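# Index the turntable one hole clockwise and release it

## Task

Rotate the turntable forward by exactly one hole, clockwise when viewed from above, so that the plunger's pin ends up seated all the way down in the new hole; the fixture must be left standing upright on the deck, and neither gripper (nor a wrist camera cable) may still be touching it.

## Robot and tools

Robot: two 6-joint arms with parallel-jaw grippers, left_arm and right_arm. Scene frame: origin at table-top height midway between the arms, +z up, +x out over the table, left_arm on the +y side (this is not the image side). Calibrated bases in the scene frame: left_arm at (+0.025, +0.326, +0.031) m, quat_wxyz (+1.000, 0, 0, +0.003); right_arm at (-0.004, -0.268, +0.031) m, quat_wxyz (+1.000, 0, 0, -0.018). Each base's +z is up. Hand positions and orientations in results are given in that arm's own base frame; fixed cameras and the table use the scene frame. Reported hand poses can be a few centimetres off, worse at long reach.

Row layout (used by execute_actions and move): one flat list of 14 numbers covering both arms, even when only one moves: left_arm's 6 joints then its opening, then right_arm's 6 joints then its opening. Joint order within each arm: waist, shoulder, elbow, wrist roll, wrist yaw, wrist pitch. Joint numbers are absolute target angles in radians (not offsets), as printed in Joint positions. Stated ranges: waist -2.618 to 3.054, shoulder 0.000 to 3.142, elbow 0.000 to 3.142, wrist pitch -1.571 to 1.571, wrist yaw -1.571 to 1.571, wrist roll -2.094 to 2.094; true ends may differ by up to 0.059 rad. Targets beyond an end by more than 0.059 and farther out than the current angle are rejected; otherwise overshooting targets are clipped and the result may say "joint sent to its limit". Opening is an absolute command from -1 (closed) to +1 (fully open, pad gap 0.094 m). To leave a gripper alone, resend its current command; 0 means half-way, not 'no change'.

execute_actions(actions, cameras): actions is a list of actions; each action is a list of up to 15 rows, one row per 1/30 s step, and a short action repeats its final row until 15 steps pass. Per step, each joint's target is kept within a lead of its measured angle (0.339 rad for waist, shoulder, elbow; 2.2 for the wrist joints), and if targets would shift a gripper over 200 mm, that arm's targets are pulled back. So big changes need several actions. An empty actions list returns the full state and all camera images.

move(target, speed, blend, opening_speed, blocking, cameras): drives all joints along joint-space paths to the absolute row(s) in target (one 14-number row, or up to 15 rows sharing 10 s). speed: rad/s of the joint with farthest to go, 0.01 to 12.57, default 0.5, one value or one per target. blend: rad of corner rounding between listed targets, default 0. opening_speed: rate of finger change per second on the -1..+1 scale, at least 0.2; use a low value to close gently. blocking=false returns after about 0.5 s while the move continues; a new move replaces it. Paths avoid nothing, including the other arm; grippers swing on curves. The result adds a move: line: done, off_target (resting more than 0.035 rad from target), moving, held, or fault; limits=held means steps were withheld. Neither done nor off_target tells you about contact.

wait(seconds 0 to 10) lets time pass with last commands held. stop() brakes a running move. zoom_image(camera, region [x0,y0,x1,y1] pixels, at most 504x504) enlarges part of the latest image of cam_head_left, cam_head_right, cam_left_wrist or cam_right_wrist (all 896x504). read_manual gives only licence texts. finished_scene(scene) ends the current scene irreversibly; pass its number; the goal must hold without the robot.

Result lines: Joint positions and Joint velocities list each arm's joints in the row order, then pad gap (m, m/s). Joint targets shows what joints are currently driven toward; resend these to hold still. Joint torques are total drive output including gravity, with offsets and noise; positive is toward larger angle; the first three joints wrap at ±28 N m. grip_measured is the opening on the command scale, reading slightly wide when empty and narrower than a gripped hard part; grip force saturates about 0.05 below first-touch reading. To release, command well above grip_measured. "joint command not followed" means the clearance check altered targets. end_effector_position is the point between the pads, ~1 cm behind the tips; fingers point along gripper +z and close along y.

Time runs while you think, and a running move keeps going. Holding loads or straining against unreachable poses heats motors: MOTOR HOT at 75 °C, fault and fold at 90 °C, collapse at 100 °C.

Avoid: dropping or knocking anything off the table, releasing parts while they move, fast impacts, hard pushes past contact (farther targets press harder), the two arms striking or gripping each other, and any arm fault stop. Approach slowly near contact.

Each tool is called after "Emit:" as name([rows], argument=value, ...), one row to a line, values as JSON.

## Session

Scene 1 was confirmed solved. On to scene 2.

Emit:
execute_actions(actions=[], cameras=["cam_head_left"])

Emit:
zoom_image(camera="cam_head_left", region=[370, 250, 510, 380])

Scene clock: 0.00 s.
left_arm: end_effector_position=(+0.3789, +0.0005, +0.1416) grip_measured=+1.000 end_effector_quat_wxyz=(+0.682, -0.014, +0.730, +0.047) | right_arm: end_effector_position=(+0.3580, -0.0478, +0.1413) grip_measured=+1.000 end_effector_quat_wxyz=(+0.679, +0.114, +0.720, -0.089)
Joint names: [waist, shoulder, elbow, wrist roll, wrist yaw, wrist pitch]
Joint positions: left_arm=[-0.079 1.56 0.222 0.039 -0.166 1.272 0.094] | right_arm=[0.009 1.506 0.165 0.047 0.296 1.275 0.094]
Joint velocities: within noise
Joint torques (N m): no reading
Heat: left arm: 33 °C; right arm: 28 °C.
Joint targets: left_arm=[-0.079 1.557 0.226 0.038 -0.166 1.267] | right_arm=[0.009 1.502 0.170 0.046 0.296 1.270]
Tool commands: left_gripper/opening=+1.0 right_gripper/opening=+1.0
Images, in order (width x height): cam_head_left 896x504.

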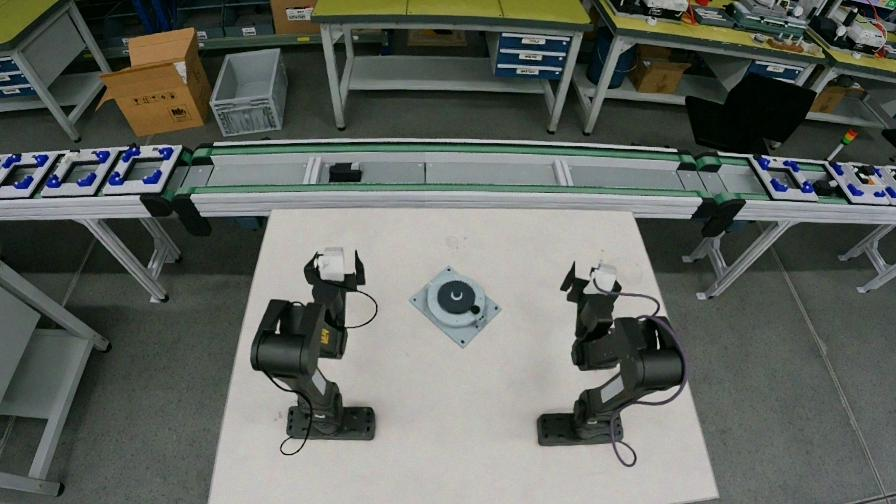

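Scaled by 3.600 from the camera's 896x504 image, which has a finer 1280x720 frame.

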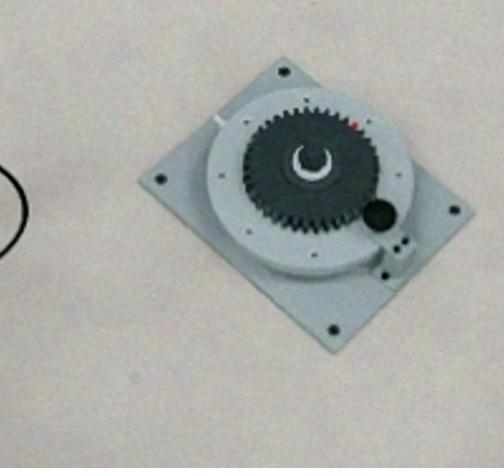

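Emit:
move([
  [-0.2, 1.5, 1.1, 0, 0, -0.6, -0.15, 0.4, 1.25, 0.15, 0, 0, 0.8, 0.0],
  [-0.747, 1.691, 1.438, 0, 0, -0.925, -0.15, 0.708, 1.136, 0.126, 0, 0, 0.574, 0.0],
], speed=1.3, blend=0.3, cameras=["cam_left_wrist", "cam_right_wrist"])

Emit:
zoom_image(camera="cam_left_wrist", region=[380, 140, 520, 280])

Scene clock: 29.57 s.
left_arm: end_effector_position=(+0.2884, -0.2703, +0.1450) grip_measured=-0.149 end_effector_quat_wxyz=(+0.182, +0.366, +0.910, -0.073) | right_arm: end_effector_position=(+0.2434, +0.2043, +0.0774) grip_measured=+0.002 end_effector_quat_wxyz=(+0.504, -0.284, +0.794, +0.183)
Joint names: [waist, shoulder, elbow, wrist roll, wrist yaw, wrist pitch]
Joint positions: left_arm=[-0.754 1.675 1.408 0.01 0.004 -0.908 0.04] | right_arm=[0.699 1.155 0.135 0.007 0.006 0.581 0.047]
Joint torques (N m): left_arm=[0.49 -6.72 8.17 -0.1 -0.04 0.99] | right_arm=[0.79 -3.66 6.49 -0.05 -0.08 1.64]
Heat: left arm: 33 °C; right arm: 31 °C.
Joint targets: left_arm=[-0.747 1.691 1.438 0.000 0.000 -0.925] | right_arm=[0.708 1.136 0.126 0.000 0.000 0.574]
move: done; blend cut to 0.2735 rad at target 1
Images, in order (width x height): cam_left_wrist 896x504, cam_right_wrist 896x504.

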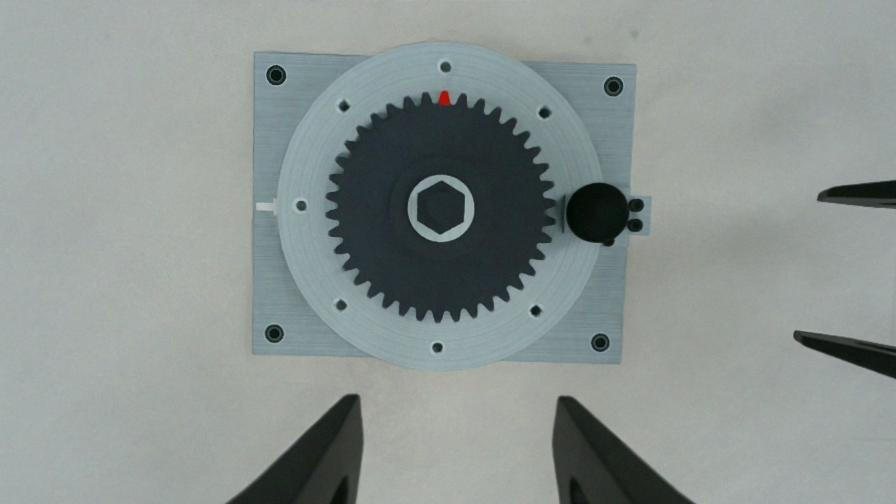

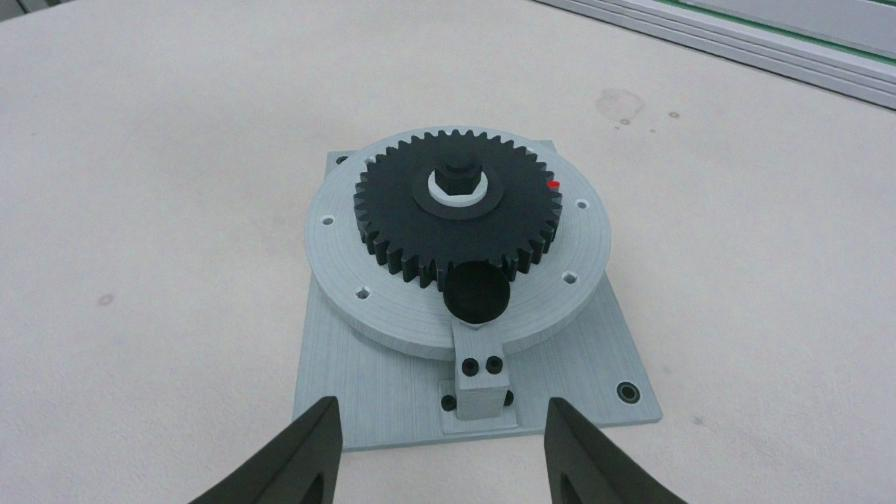

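Scaled by 3.600 from the camera's 896x504 image, which has a finer 1280x720 frame.

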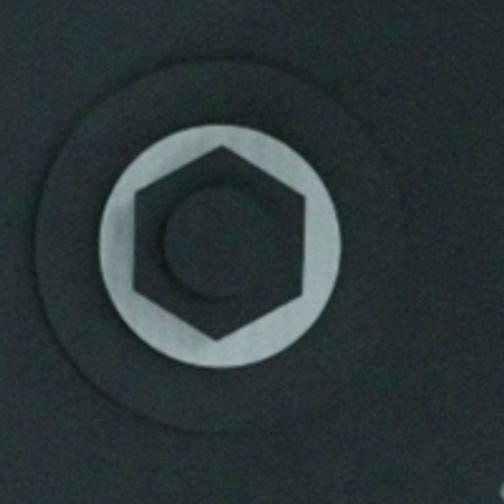

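Emit:
move(target=[-0.641, 2.280, 2.056, -1.974, 0.214, -1.360, -0.15, 0.577, 1.493, 0.516, -0.128, -0.19, 0.381, 0.0], speed=1.2, cameras=["cam_left_wrist", "cam_right_wrist"])

Emit:
zoom_image(camera="cam_left_wrist", region=[390, 250, 530, 390])

Scene clock: 89.03 s.
left_arm: end_effector_position=(+0.3301, -0.2949, +0.0816) grip_measured=-0.149 end_effector_quat_wxyz=(-0.100, -0.607, +0.788, -0.031) | right_arm: end_effector_position=(+0.3024, +0.2396, +0.0724) grip_measured=+0.002 end_effector_quat_wxyz=(+0.435, -0.343, +0.812, +0.184)
Joint names: [waist, shoulder, elbow, wrist roll, wrist yaw, wrist pitch]
Joint positions: left_arm=[-0.648 2.257 2.029 -1.961 0.209 -1.336 0.04] | right_arm=[0.586 1.479 0.494 -0.119 -0.177 0.389 0.047]
Joint torques (N m): left_arm=[0.51 -10.84 7.3 -0.12 0.14 0.11] | right_arm=[-0.94 -4.22 9.55 -0.07 -0.21 1.53]
Heat: left arm: 34 °C; right arm: 33 °C.
Joint targets: left_arm=[-0.641 2.280 2.056 -1.974 0.214 -1.360] | right_arm=[0.577 1.493 0.516 -0.128 -0.190 0.381]
move: done
Images, in order (width x height): cam_left_wrist 896x504, cam_right_wrist 896x504.

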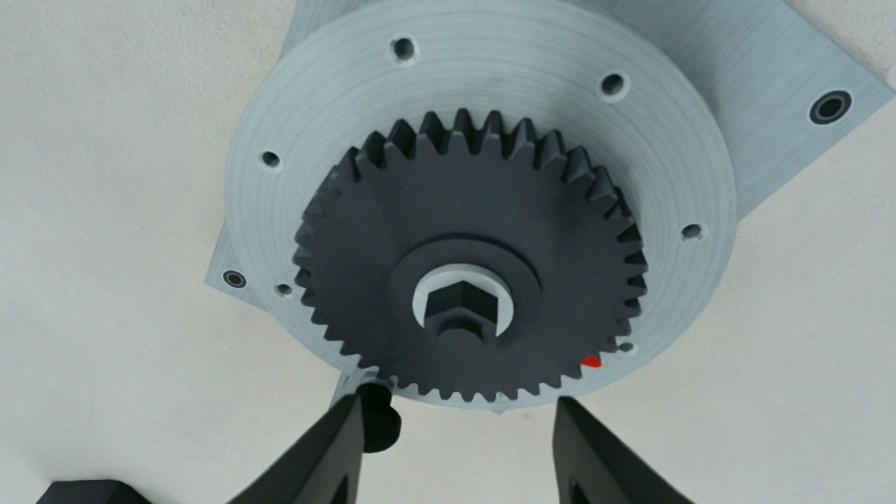

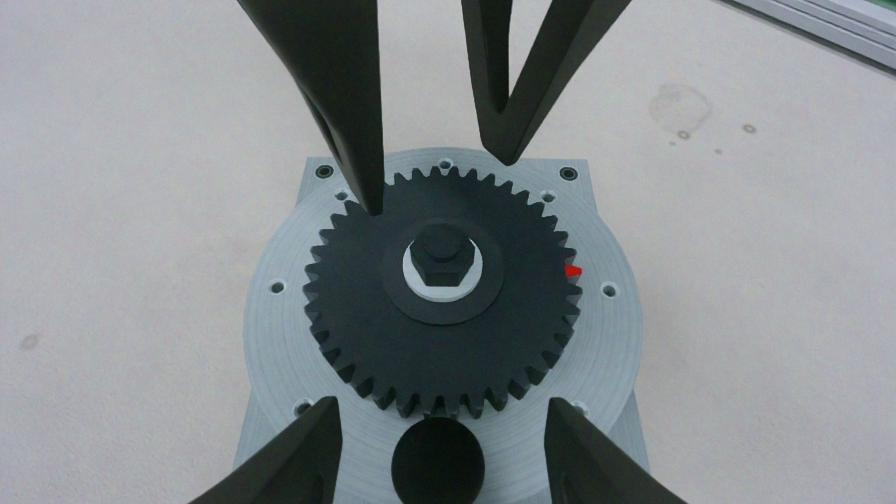

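Scaled by 3.600 from the camera's 896x504 image, which has a finer 1280x720 frame.

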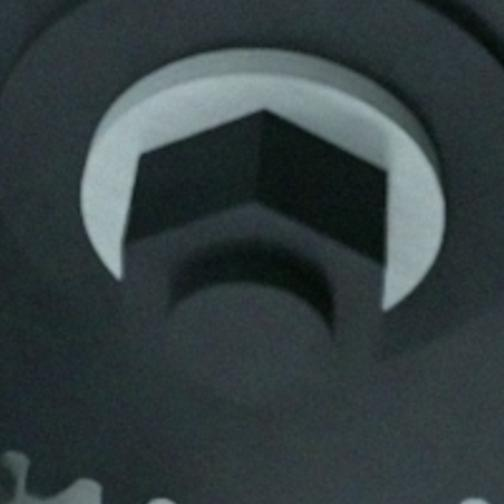

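Emit:
move([
  [-0.670, 2.289, 1.889, -1.888, 0.214, -1.185, -0.15, 0.606, 1.652, 0.432, -0.101, -0.16, 0.632, 0.0],
  [-0.670, 2.289, 1.889, -1.888, 0.214, -1.185, -0.9, 0.606, 1.652, 0.432, -0.101, -0.16, 0.632, -0.9],
], speed=0.4, opening_speed=0.8, cameras=["cam_left_wrist", "cam_right_wrist"])

Emit:
zoom_image(camera="cam_right_wrist", region=[370, 140, 530, 280])

Scene clock: 124.87 s.
left_arm: end_effector_position=(+0.3271, -0.3021, +0.0458) grip_measured=-0.626 end_effector_quat_wxyz=(-0.098, -0.574, +0.812, -0.039) | right_arm: end_effector_position=(+0.3036, +0.2431, +0.0395) grip_measured=-0.485 end_effector_quat_wxyz=(+0.441, -0.341, +0.810, +0.184)
Joint names: [waist, shoulder, elbow, wrist roll, wrist yaw, wrist pitch]
Joint positions: left_arm=[-0.664 2.267 1.903 -1.897 0.211 -1.19 0.018] | right_arm=[0.597 1.639 0.438 -0.111 -0.165 0.617 0.024]
Joint torques (N m): left_arm=[-0.54 -10.96 4.08 0.12 0.14 0.5] | right_arm=[0.77 -4.93 5.74 0.11 -0.01 1.75]
Heat: left arm: 35 °C; right arm: 32 °C.
Joint targets: left_arm=[-0.670 2.289 1.889 -1.888 0.214 -1.185] | right_arm=[0.606 1.652 0.432 -0.101 -0.160 0.632]
move: done
Images, in order (width x height): cam_left_wrist 896x504, cam_right_wrist 896x504.

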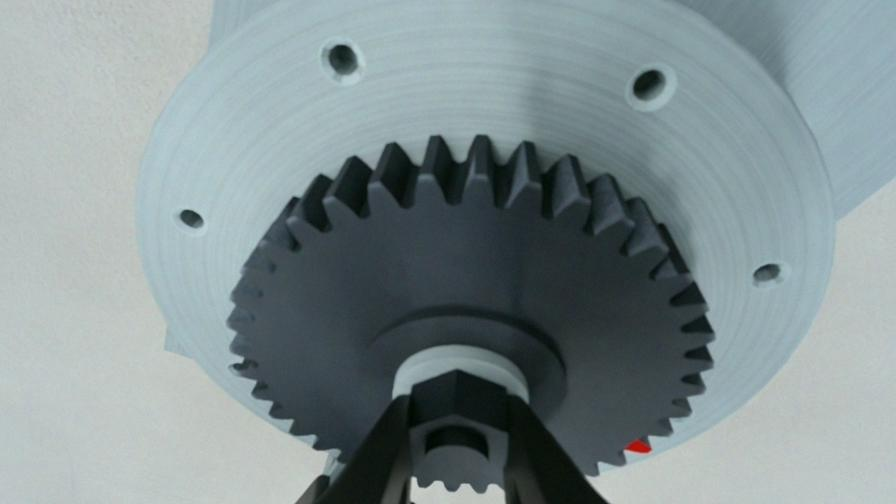

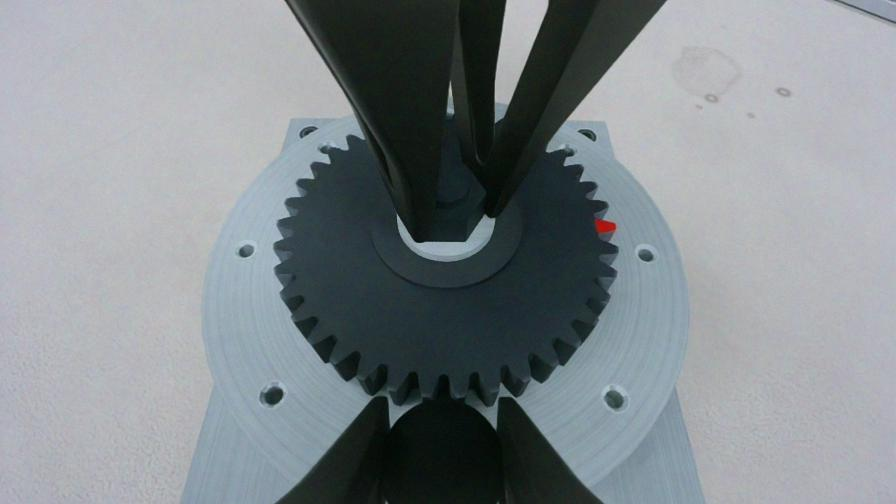

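Scaled by 3.150 from the camera's 896x504 image, which has a finer 1280x720 frame.

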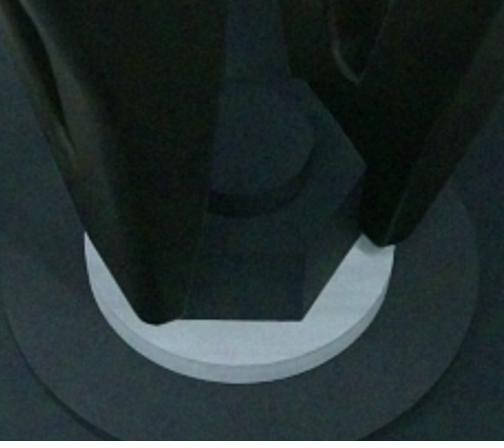

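Emit:
move([
  [-0.670, 2.289, 1.889, -1.888, 0.214, -1.185, -0.95, 0.606, 1.487, 0.560, -0.101, -0.16, 1.06, -0.95],
  [-0.670, 2.289, 1.889, -1.185, 0.214, -1.185, -0.95, 0.606, 1.487, 0.560, -0.101, -0.16, 1.06, -0.95],
  [-0.670, 2.289, 1.889, -1.185, 0.214, -1.185, -0.95, 0.606, 1.665, 0.420, -0.101, -0.16, 0.579, -0.95],
], speed=[0.4, 0.5, 0.4], cameras=["cam_left_wrist", "cam_right_wrist"])

Scene clock: 134.87 s.
left_arm: end_effector_position=(+0.3271, -0.3021, +0.0458) grip_measured=-0.626 end_effector_quat_wxyz=(-0.098, -0.574, +0.812, -0.039) | right_arm: end_effector_position=(+0.3040, +0.2427, +0.0406) grip_measured=-0.486 end_effector_quat_wxyz=(+0.443, -0.340, +0.809, +0.183)
Joint names: [waist, shoulder, elbow, wrist roll, wrist yaw, wrist pitch]
Joint positions: left_arm=[-0.664 2.267 1.903 -1.897 0.211 -1.19 0.018] | right_arm=[0.597 1.636 0.436 -0.11 -0.162 0.621 0.024]
Joint torques (N m): left_arm=[-0.51 -10.93 4.12 0.11 0.13 0.51] | right_arm=[-0.05 -5.91 6.57 0.02 -0.06 1.76]
Heat: left arm: 35 °C; right arm: 34 °C.
Joint targets: left_arm=[-0.670 2.289 1.889 -1.888 0.214 -1.185] | right_arm=[0.597 1.635 0.438 -0.110 -0.162 0.637]
move: held (right_arm; a check stopped the path), off_target (left_arm); path passed 0 of 3 targets; limits=held; left_arm: the wrist roll is farthest, 0.712 rad from its target; right_arm: the wrist pitch is farthest, 0.042 rad from its target
joint command not followed: on one or more control steps a check withheld the commanded joint targets of the right arm, and it was not sent them on those steps.
cause: the commanded joint targets, or the way to them, would bring a part of the robot too close to another arm (this arm's fingers and the left arm's wrist (the part past the wrist yaw), at the place that arm is still heading or pushing toward).
Images, in order (width x height): cam_left_wrist 896x504, cam_right_wrist 896x504.

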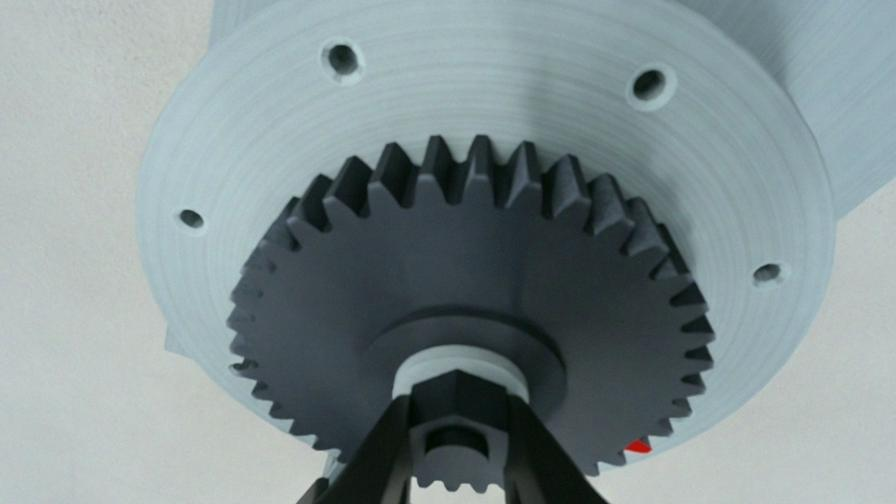

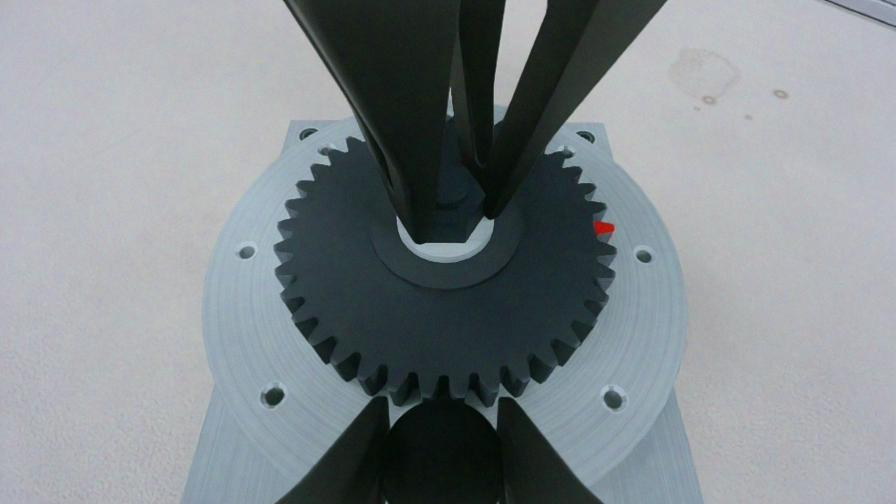

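Emit:
move(target=[-0.670, 2.289, 1.889, -1.888, 0.214, -1.185, -0.9, 0.606, 1.57, 0.495, -0.101, -0.16, 0.84, -0.95], speed=0.4, cameras=[])

Scene clock: 186.23 s.
left_arm: end_effector_position=(+0.3271, -0.3021, +0.0458) grip_measured=-0.626 end_effector_quat_wxyz=(-0.098, -0.574, +0.812, -0.039) | right_arm: end_effector_position=(+0.3058, +0.2435, +0.0436) grip_measured=-0.486 end_effector_quat_wxyz=(+0.450, -0.338, +0.806, +0.184)
Joint names: [waist, shoulder, elbow, wrist roll, wrist yaw, wrist pitch]
Joint positions: left_arm=[-0.664 2.267 1.903 -1.897 0.211 -1.19 0.018] | right_arm=[0.597 1.636 0.436 -0.11 -0.16 0.636 0.024]
Joint torques (N m): left_arm=[-0.55 -10.99 4.11 0.11 0.13 0.51] | right_arm=[0.76 -11.14 12.16 0.11 -0.06 3.47]
Heat: left arm: 37 °C; right arm: 37 °C.
Joint targets: left_arm=[-0.670 2.289 1.889 -1.888 0.214 -1.185] | right_arm=[0.606 1.570 0.495 -0.101 -0.160 0.840]
move: off_target (right_arm); right_arm: the wrist pitch is farthest, 0.204 rad from its target
No camera images: "cameras" was empty.

Emit:
move(target=[-0.670, 2.289, 1.889, -1.888, 0.214, -1.185, -0.9, 0.606, 1.525, 0.53, -0.101, -0.16, 0.96, -0.95], speed=0.4, cameras=[])

Scene clock: 194.60 s.
left_arm: end_effector_position=(+0.3271, -0.3021, +0.0458) grip_measured=-0.626 end_effector_quat_wxyz=(-0.098, -0.574, +0.812, -0.039) | right_arm: end_effector_position=(+0.3042, +0.2424, +0.0416) grip_measured=-0.486 end_effector_quat_wxyz=(+0.445, -0.339, +0.808, +0.183)
Joint names: [waist, shoulder, elbow, wrist roll, wrist yaw, wrist pitch]
Joint positions: left_arm=[-0.664 2.267 1.903 -1.897 0.211 -1.19 0.018] | right_arm=[0.597 1.634 0.433 -0.109 -0.16 0.626 0.024]
Joint torques (N m): left_arm=[-0.54 -10.96 4.08 0.11 0.14 0.49] | right_arm=[-0.09 -5.91 6.58 0.03 -0.06 1.74]
Heat: left arm: 37 °C; right arm: 40 °C.
Joint targets: left_arm=[-0.670 2.289 1.889 -1.888 0.214 -1.185] | right_arm=[0.597 1.633 0.436 -0.109 -0.160 0.642]
move: held (right_arm; a check stopped the path); limits=held; right_arm: the wrist pitch is farthest, 0.334 rad from its target
joint command not followed: on one or more control steps a check withheld the commanded joint targets of the right arm, and it was not sent them on those steps.
cause: the commanded joint targets, or the way to them, would bring a part of the robot too close to another arm (this arm's fingers and the left arm's wrist (the part past the wrist yaw), at the place that arm is still heading or pushing toward).
No camera images: "cameras" was empty.

Emit:
move([
  [-0.670, 2.289, 1.889, -1.888, 0.214, -1.185, -0.15, 0.606, 1.640, 0.440, -0.101, -0.16, 0.65, -0.95],
  [-0.665, 2.289, 2.056, -1.92, 0.214, -1.36, -0.15, 0.606, 1.640, 0.440, -0.101, -0.16, 0.65, -0.95],
  [-0.36, 2.280, 2.056, -1.974, 0.214, -1.36, -0.15, 0.606, 1.640, 0.440, -0.101, -0.16, 0.65, -0.95],
  [-0.36, 2.280, 2.056, -1.974, 0.214, -1.36, -0.15, 0.606, 1.480, 0.565, -0.101, -0.16, 1.07, -0.95],
], speed=[0.4, 0.5, 0.8, 0.3], opening_speed=1.0, cameras=["cam_right_wrist", "cam_left_wrist"])

Scene clock: 252.13 s.
left_arm: end_effector_position=(+0.4010, -0.1897, +0.0777) grip_measured=-0.151 end_effector_quat_wxyz=(+0.097, +0.714, -0.692, +0.042) | right_arm: end_effector_position=(+0.3078, +0.2448, +0.0519) grip_measured=-0.486 end_effector_quat_wxyz=(+0.461, -0.337, +0.800, +0.186)
Joint names: [waist, shoulder, elbow, wrist roll, wrist yaw, wrist pitch]
Joint positions: left_arm=[-0.36 2.27 2.036 -1.962 0.211 -1.336 0.04] | right_arm=[0.597 1.618 0.436 -0.109 -0.159 0.645 0.024]
Joint torques (N m): left_arm=[-0.1 -12.11 6.79 -0.12 0.13 0.12] | right_arm=[0.68 -16.16 18.39 0.09 -0.06 5.21]
Heat: left arm: 38 °C; right arm: 41 °C.
Joint targets: left_arm=[-0.360 2.280 2.056 -1.974 0.214 -1.360] | right_arm=[0.605 1.490 0.556 -0.102 -0.160 1.040]
move: off_target (right_arm); right_arm: the wrist pitch is farthest, 0.425 rad from its target
Images, in order (width x height): cam_left_wrist 896x504, cam_right_wrist 896x504.

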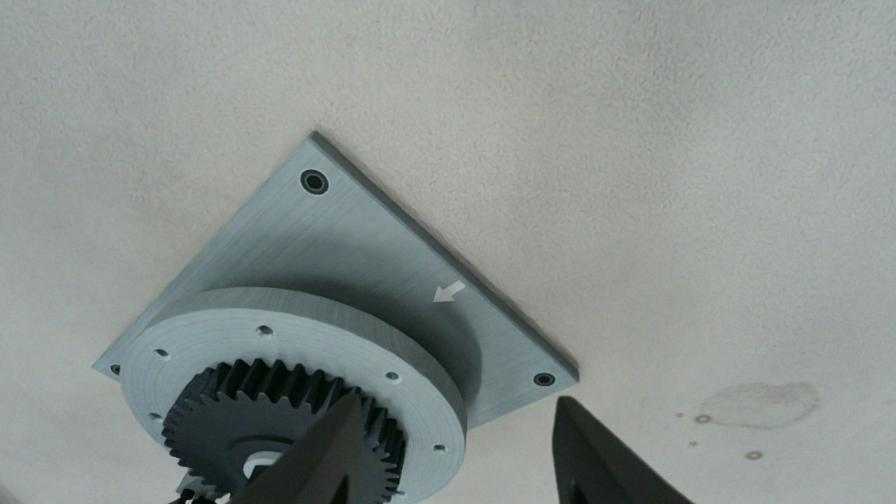

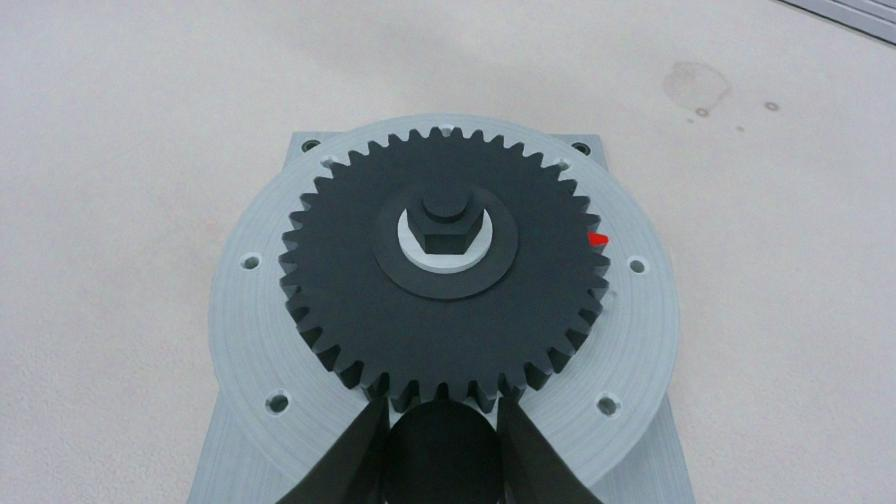

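Emit:
move([
  [-0.36, 2.280, 2.056, -1.974, 0.214, -1.360, -0.15, 0.606, 1.57, 0.495, -0.101, -0.16, 0.84, -0.95],
  [-0.655, 2.280, 2.056, -1.974, 0.214, -1.360, -0.15, 0.606, 1.57, 0.495, -0.101, -0.16, 0.84, -0.95],
  [-0.670, 2.289, 1.889, -1.888, 0.214, -1.185, -0.15, 0.606, 1.57, 0.495, -0.101, -0.16, 0.84, -0.95],
  [-0.670, 2.289, 1.889, -1.888, 0.214, -1.185, -0.95, 0.606, 1.57, 0.495, -0.101, -0.16, 0.84, -0.95],
], speed=[0.4, 0.7, 0.4, 0.4], opening_speed=1.0, cameras=["cam_right_wrist", "cam_left_wrist"])

Scene clock: 274.77 s.
left_arm: end_effector_position=(+0.3260, -0.3047, +0.0450) grip_measured=-0.628 end_effector_quat_wxyz=(-0.103, -0.572, +0.813, -0.041) | right_arm: end_effector_position=(+0.3060, +0.2434, +0.0482) grip_measured=-0.486 end_effector_quat_wxyz=(+0.453, -0.338, +0.804, +0.184)
Joint names: [waist, shoulder, elbow, wrist roll, wrist yaw, wrist pitch]
Joint positions: left_arm=[-0.666 2.27 1.905 -1.894 0.221 -1.186 0.017] | right_arm=[0.597 1.618 0.436 -0.109 -0.159 0.627 0.024]
Joint torques (N m): left_arm=[-0.34 -11.26 4 0.08 0.06 0.46] | right_arm=[0.77 -9.68 12.26 0.11 -0.09 3.55]
Heat: left arm: 40 °C; right arm: 74 °C. Fold the right arm in close to its base, or ease its load, before you think long.
Joint targets: left_arm=[-0.670 2.289 1.889 -1.888 0.214 -1.185] | right_arm=[0.606 1.570 0.495 -0.101 -0.160 0.840]
MOTOR HOT: the wrist pitch of the right arm reports 74 °C; the controller's stop level is 90 °C. To cool a motor, set the load down, stop pushing, or move to a pose that needs little force.
move: off_target (right_arm); right_arm: the wrist pitch is farthest, 0.213 rad from its target
Images, in order (width x height): cam_left_wrist 896x504, cam_right_wrist 896x504.

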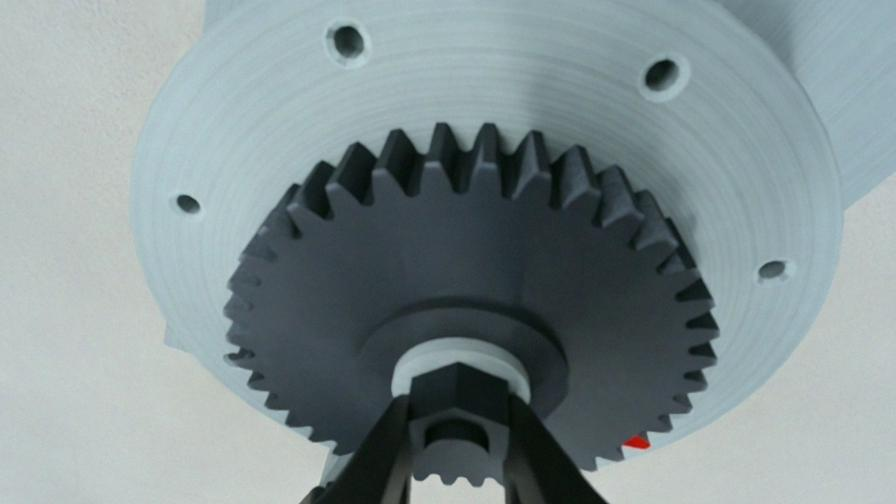

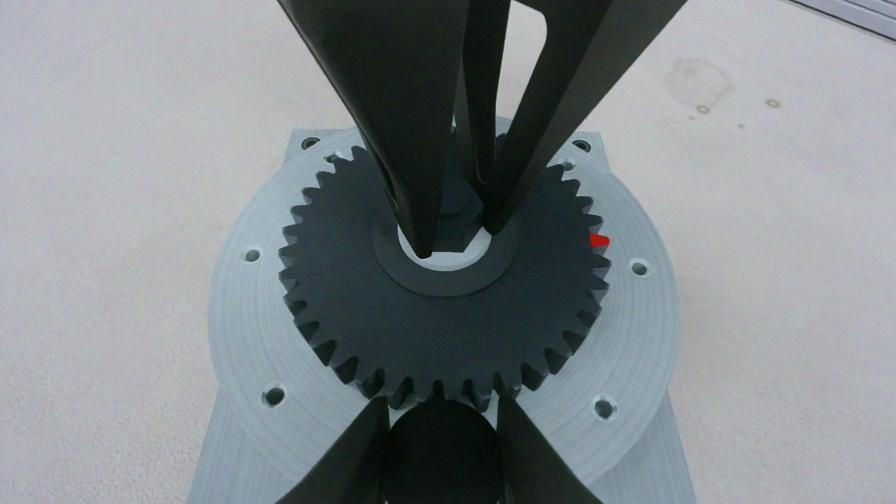

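Emit:
move([
  [-0.670, 2.289, 1.889, -1.190, 0.214, -1.185, -0.95, 0.606, 1.58, 0.485, -0.101, -0.16, 0.82, -0.95],
  [-0.670, 2.289, 1.889, -1.190, 0.214, -1.185, -0.95, 0.606, 1.665, 0.425, -0.101, -0.16, 0.60, -0.95],
], speed=[0.5, 0.4], cameras=["cam_right_wrist", "cam_left_wrist"])

Scene clock: 283.87 s.
left_arm: end_effector_position=(+0.3242, -0.3034, +0.0450) grip_measured=-0.628 end_effector_quat_wxyz=(-0.087, -0.271, +0.956, -0.069) | right_arm: end_effector_position=(+0.3035, +0.2428, +0.0424) grip_measured=-0.486 end_effector_quat_wxyz=(+0.445, -0.339, +0.808, +0.185)
Joint names: [waist, shoulder, elbow, wrist roll, wrist yaw, wrist pitch]
Joint positions: left_arm=[-0.666 2.27 1.905 -1.219 0.221 -1.196 0.017] | right_arm=[0.597 1.629 0.432 -0.109 -0.164 0.624 0.024]
Joint torques (N m): left_arm=[-0.34 -11.29 4 0.35 0.05 0.55] | right_arm=[0.76 -3.18 5.61 0.11 -0.02 1.42]
Heat: left arm: 40 °C; right arm: 68 °C.
Joint targets: left_arm=[-0.670 2.289 1.889 -1.190 0.214 -1.185] | right_arm=[0.606 1.665 0.425 -0.101 -0.160 0.600]
MOTOR HOT: cleared for the motors of the right arm.
move: off_target (right_arm); right_arm: the shoulder is farthest, 0.036 rad from its target
Images, in order (width x height): cam_left_wrist 896x504, cam_right_wrist 896x504.

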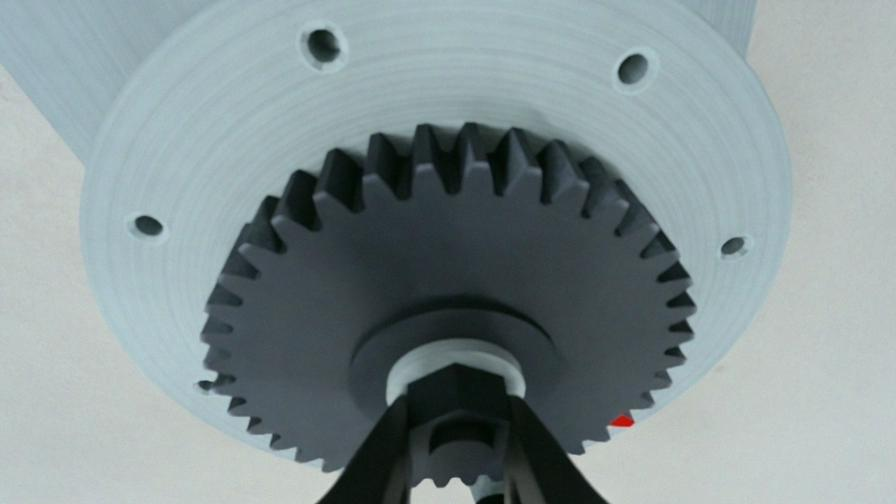

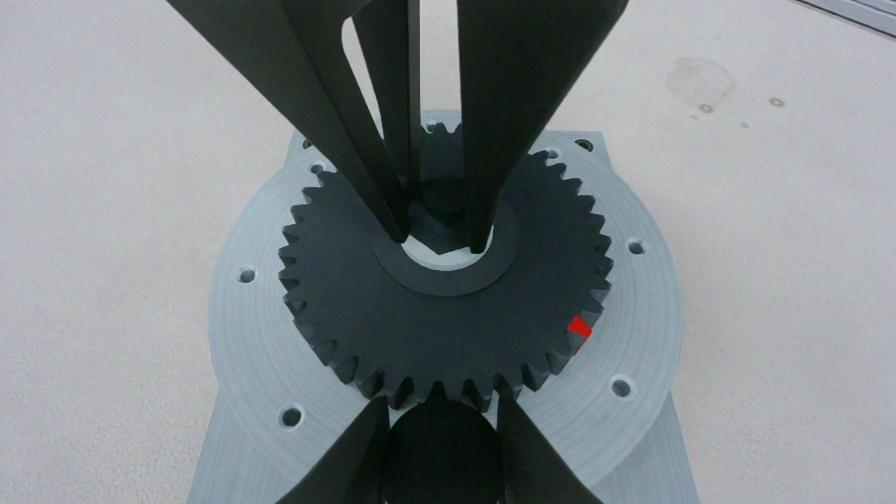

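Emit:
move([
  [-0.670, 2.289, 1.889, -1.190, 0.214, -1.185, -0.95, 0.606, 1.650, 0.435, -0.101, -0.16, 0.632, -0.95],
  [-0.670, 2.289, 1.889, -1.190, 0.214, -1.185, -0.95, 0.606, 1.650, 0.435, -0.101, -0.16, 0.632, -0.3],
  [-0.670, 2.289, 1.889, -0.97, 0.214, -1.185, -0.95, 0.606, 1.650, 0.435, -0.101, -0.16, 0.632, -0.3],
], speed=[0.3, 0.3, 0.12], opening_speed=0.8, cameras=["cam_right_wrist", "cam_left_wrist"])

Emit:
zoom_image(camera="cam_left_wrist", region=[420, 400, 620, 504])

Scene clock: 298.23 s.
left_arm: end_effector_position=(+0.3232, -0.3030, +0.0451) grip_measured=-0.629 end_effector_quat_wxyz=(-0.082, -0.179, +0.978, -0.076) | right_arm: end_effector_position=(+0.3035, +0.2428, +0.0411) grip_measured=-0.302 end_effector_quat_wxyz=(+0.444, -0.340, +0.808, +0.185)
Joint names: [waist, shoulder, elbow, wrist roll, wrist yaw, wrist pitch]
Joint positions: left_arm=[-0.666 2.27 1.905 -1.028 0.223 -1.2 0.017] | right_arm=[0.597 1.635 0.432 -0.109 -0.164 0.627 0.033]
Joint torques (N m): left_arm=[-0.35 -11.29 4 0.68 0.04 0.6] | right_arm=[0.76 -4.72 6.57 0.11 -0.03 1.66]
Heat: left arm: 40 °C; right arm: 54 °C.
Joint targets: left_arm=[-0.670 2.289 1.889 -0.970 0.214 -1.185] | right_arm=[0.606 1.650 0.435 -0.101 -0.160 0.632]
move: off_target (left_arm); left_arm: the wrist roll is farthest, 0.058 rad from its target
Images, in order (width x height): cam_left_wrist 896x504, cam_right_wrist 896x504.

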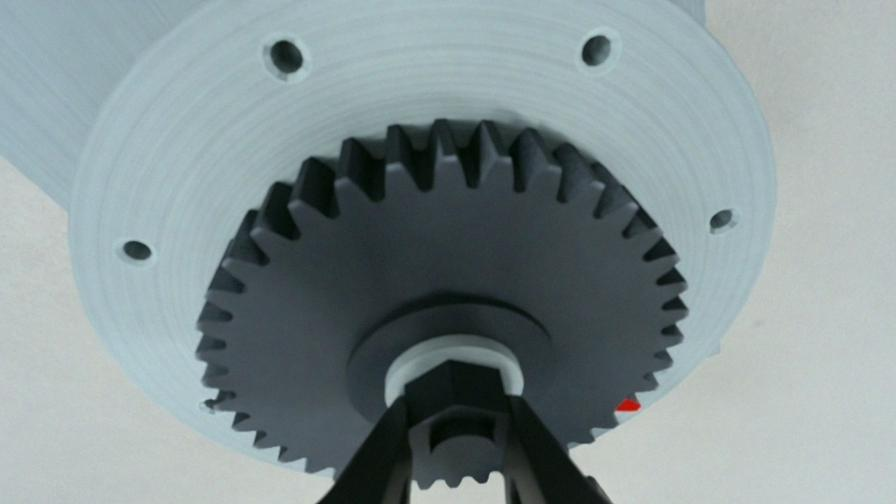

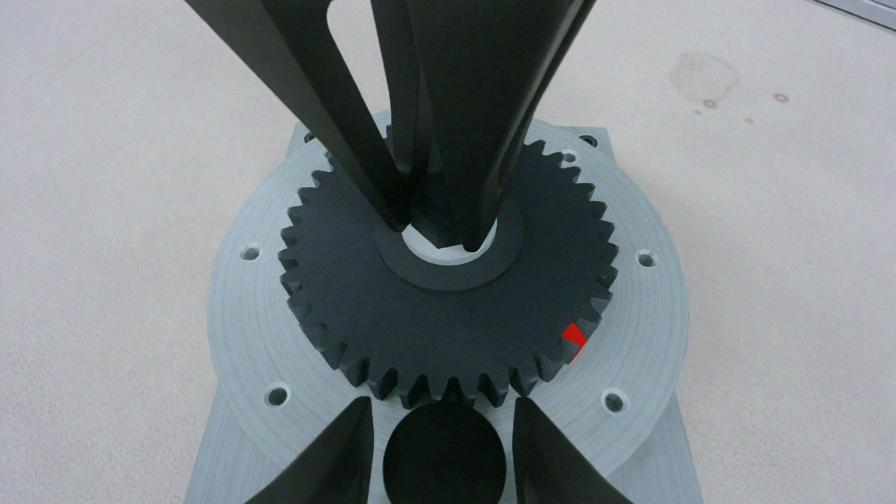

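Scaled by 2.520 from the camera's 896x504 image, which has a finer 1280x720 frame.

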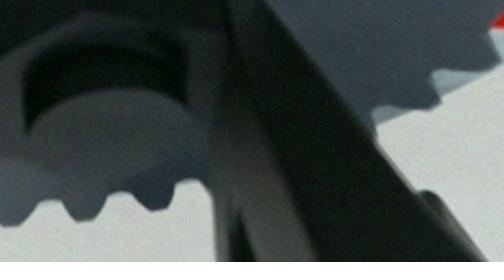

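Emit:
move(target=[-0.670, 2.289, 1.889, -0.90, 0.214, -1.185, -0.95, 0.606, 1.650, 0.435, -0.101, -0.16, 0.632, -0.1], speed=0.15, opening_speed=0.8, cameras=["cam_right_wrist"])

Emit:
zoom_image(camera="cam_right_wrist", region=[240, 340, 660, 504])

Scene clock: 316.47 s.
left_arm: end_effector_position=(+0.3227, -0.3028, +0.0451) grip_measured=-0.629 end_effector_quat_wxyz=(-0.080, -0.148, +0.983, -0.078) | right_arm: end_effector_position=(+0.3035, +0.2428, +0.0411) grip_measured=-0.102 end_effector_quat_wxyz=(+0.444, -0.340, +0.808, +0.185)
Joint names: [waist, shoulder, elbow, wrist roll, wrist yaw, wrist pitch]
Joint positions: left_arm=[-0.666 2.27 1.905 -0.966 0.224 -1.202 0.017] | right_arm=[0.597 1.635 0.432 -0.109 -0.164 0.627 0.042]
Joint torques (N m): left_arm=[-0.38 -11.25 4.01 0.76 0.03 0.62] | right_arm=[0.76 -4.66 6.53 0.11 -0.04 1.66]
Heat: left arm: 40 °C; right arm: 49 °C.
Joint targets: left_arm=[-0.670 2.289 1.889 -0.900 0.214 -1.185] | right_arm=[0.606 1.650 0.435 -0.101 -0.160 0.632]
move: off_target (left_arm); left_arm: the wrist roll is farthest, 0.066 rad from its target
Images, in order (width x height): cam_right_wrist 896x504.

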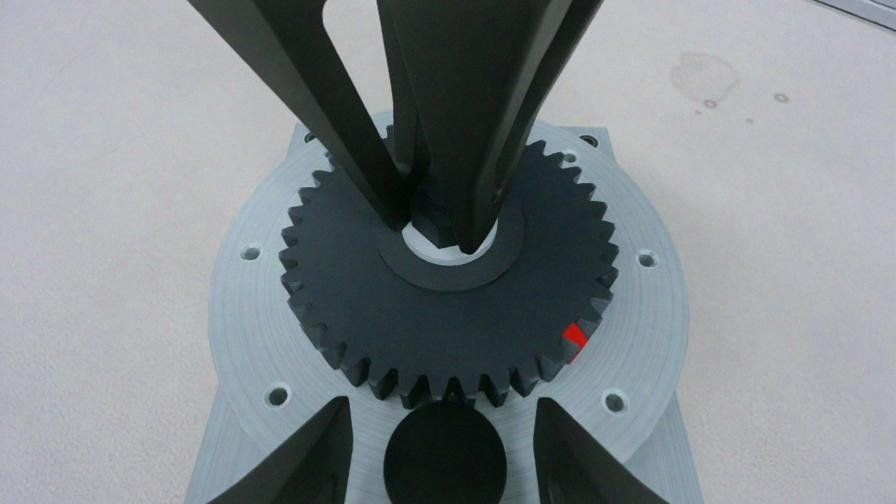

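Scaled by 1.200 from the camera's 896x504 image, which has a finer 1280x720 frame.

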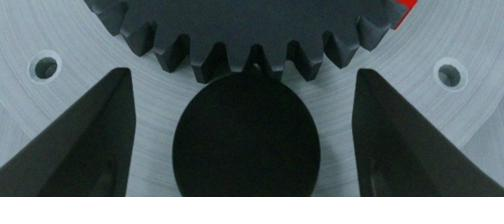

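Emit:
move([
  [-0.670, 2.289, 1.889, -1.08, 0.214, -1.185, -0.95, 0.606, 1.650, 0.435, -0.101, -0.16, 0.632, 0.0],
  [-0.670, 2.289, 1.889, -1.08, 0.214, -1.185, -0.15, 0.606, 1.485, 0.51, -0.101, -0.16, 0.40, 0.0],
  [-0.665, 2.289, 2.056, -1.08, 0.214, -1.36, -0.15, 0.606, 1.20, 0.50, -0.101, -0.16, 0.10, 0.0],
], speed=[0.4, 0.5, 0.6], opening_speed=1.0, cameras=["cam_right_wrist", "cam_left_wrist"])

Emit:
zoom_image(camera="cam_left_wrist", region=[396, 300, 700, 504])

Emit:
zoom_image(camera="cam_right_wrist", region=[330, 330, 570, 504])

Scene clock: 342.47 s.
left_arm: end_effector_position=(+0.3222, -0.3022, +0.0771) grip_measured=-0.151 end_effector_quat_wxyz=(-0.087, -0.200, +0.973, -0.069) | right_arm: end_effector_position=(+0.2749, +0.2234, +0.1073) grip_measured=-0.002 end_effector_quat_wxyz=(+0.427, -0.341, +0.817, +0.181)
Joint names: [waist, shoulder, elbow, wrist roll, wrist yaw, wrist pitch]
Joint positions: left_arm=[-0.666 2.27 2.032 -1.071 0.223 -1.341 0.04] | right_arm=[0.597 1.216 0.494 -0.109 -0.164 0.107 0.047]
Joint torques (N m): left_arm=[0.05 -11.33 7.08 -0.09 0.03 0.12] | right_arm=[0.75 -4.89 8.84 0.11 -0.03 1.51]
Heat: left arm: 41 °C; right arm: 46 °C.
Joint targets: left_arm=[-0.665 2.289 2.056 -1.080 0.214 -1.360] | right_arm=[0.606 1.200 0.500 -0.101 -0.160 0.100]
move: done
Images, in order (width x height): cam_left_wrist 896x504, cam_right_wrist 896x504.

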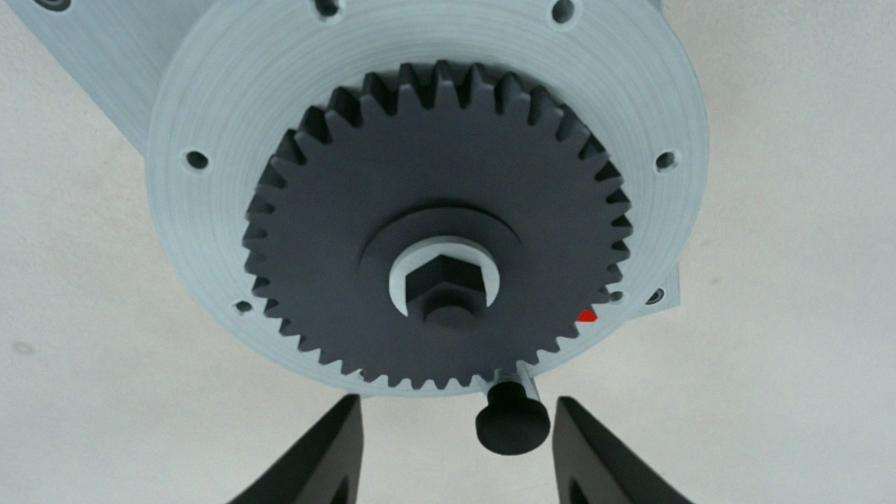

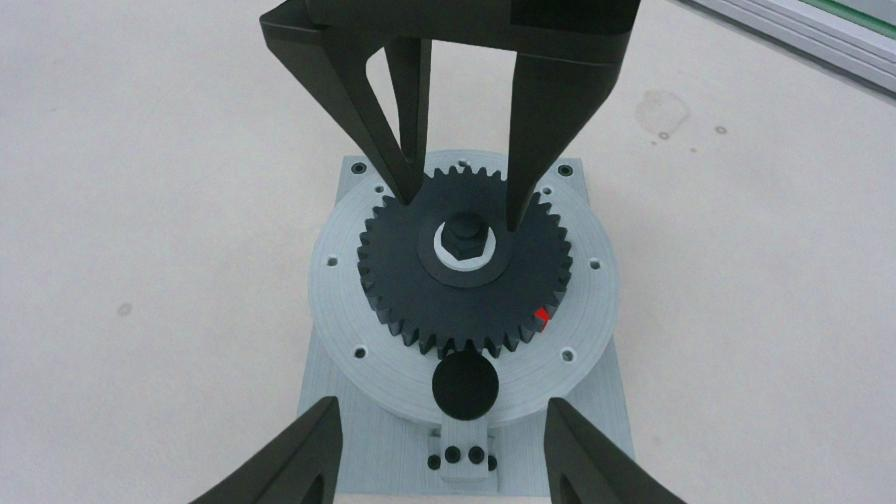

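Scaled by 1.658 from the camera's 896x504 image, which has a finer 1280x720 frame.

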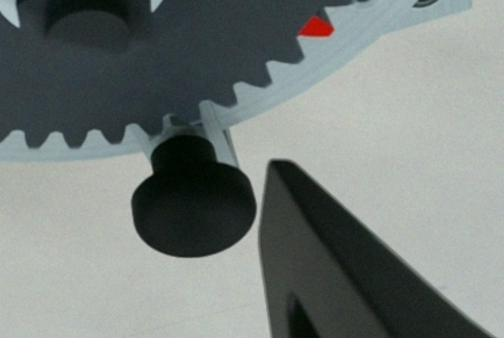

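Scaled by 2.100 from the camera's 896x504 image, which has a finer 1280x720 frame.

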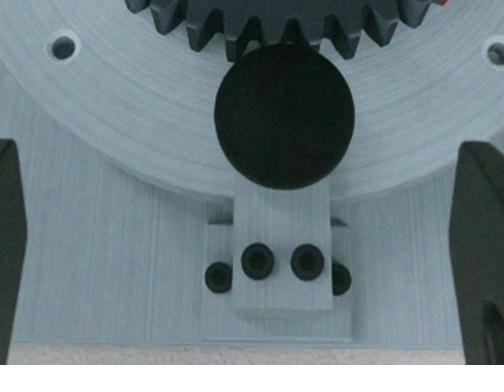

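Emit:
move(target=[-0.25, 2.2, 2.02, -0.7, 0.1, -1.40, -0.15, 0.45, 1.20, 0.35, 0.0, 0.0, 0.5, 0.0], speed=0.9, cameras=["cam_head_left", "cam_left_wrist"])

Emit:
zoom_image(camera="cam_head_left", region=[370, 250, 510, 380])

Scene clock: 355.67 s.
left_arm: end_effector_position=(+0.4136, -0.1229, +0.0897) grip_measured=-0.151 end_effector_quat_wxyz=(-0.030, -0.230, +0.972, -0.045) | right_arm: end_effector_position=(+0.3268, +0.1641, +0.1299) grip_measured=-0.002 end_effector_quat_wxyz=(+0.549, -0.194, +0.802, +0.129)
Joint names: [waist, shoulder, elbow, wrist roll, wrist yaw, wrist pitch]
Joint positions: left_arm=[-0.247 2.232 2.032 -0.711 0.107 -1.383 0.04] | right_arm=[0.458 1.216 0.359 -0.011 -0.009 0.485 0.047]
Joint torques (N m): left_arm=[-0.28 -15.86 4.27 0.13 -0.02 0.16] | right_arm=[-0.9 -4.68 7.2 0.13 0.09 1.88]
Heat: left arm: 41 °C; right arm: 46 °C.
Joint targets: left_arm=[-0.250 2.200 2.020 -0.700 0.100 -1.400] | right_arm=[0.450 1.200 0.350 0.000 0.000 0.500]
move: done
Images, in order (width x height): cam_head_left 896x504, cam_left_wrist 896x504.

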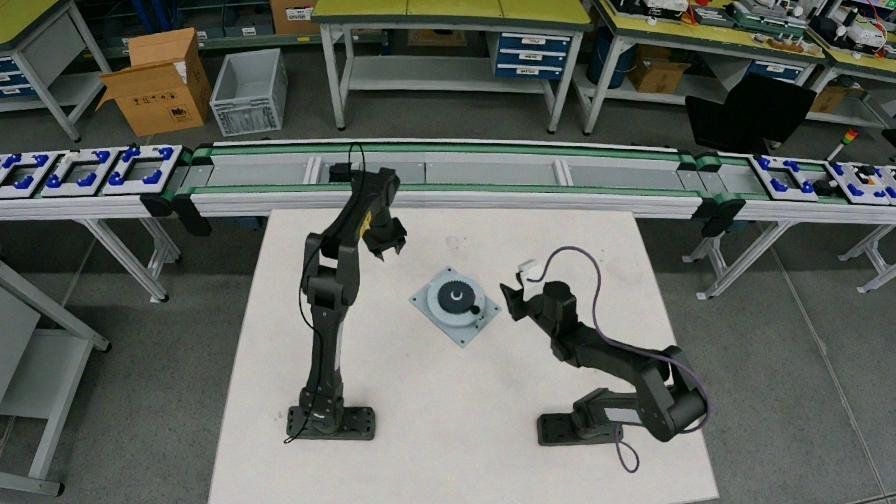

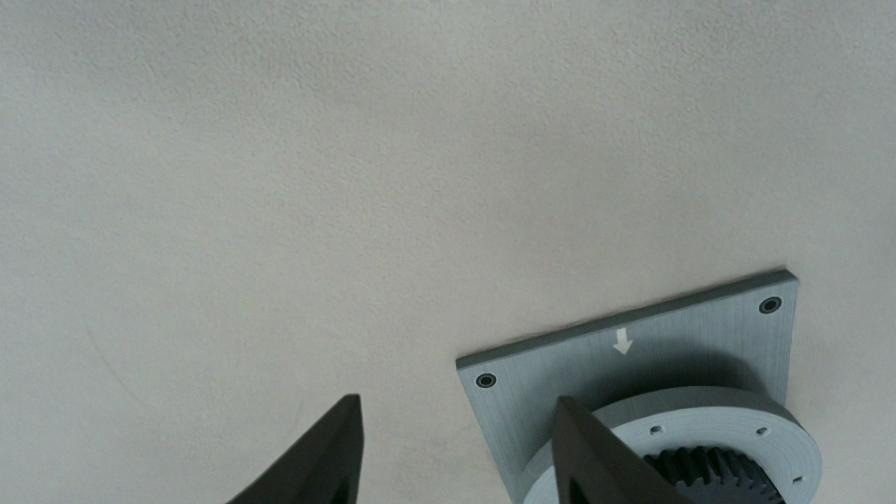

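Scaled by 3.600 from the camera's 896x504 image, which has a finer 1280x720 frame.

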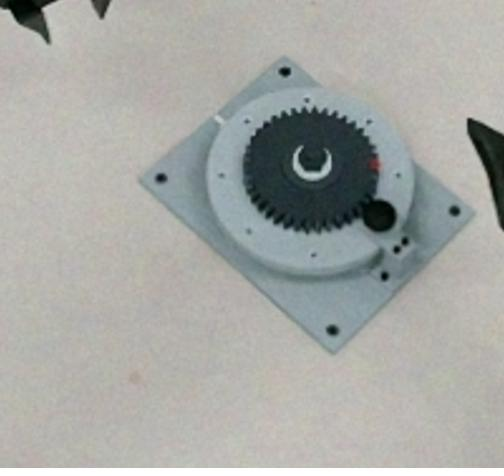

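Emit:
finished_scene(scene=2)

The scene is finished: the task was done.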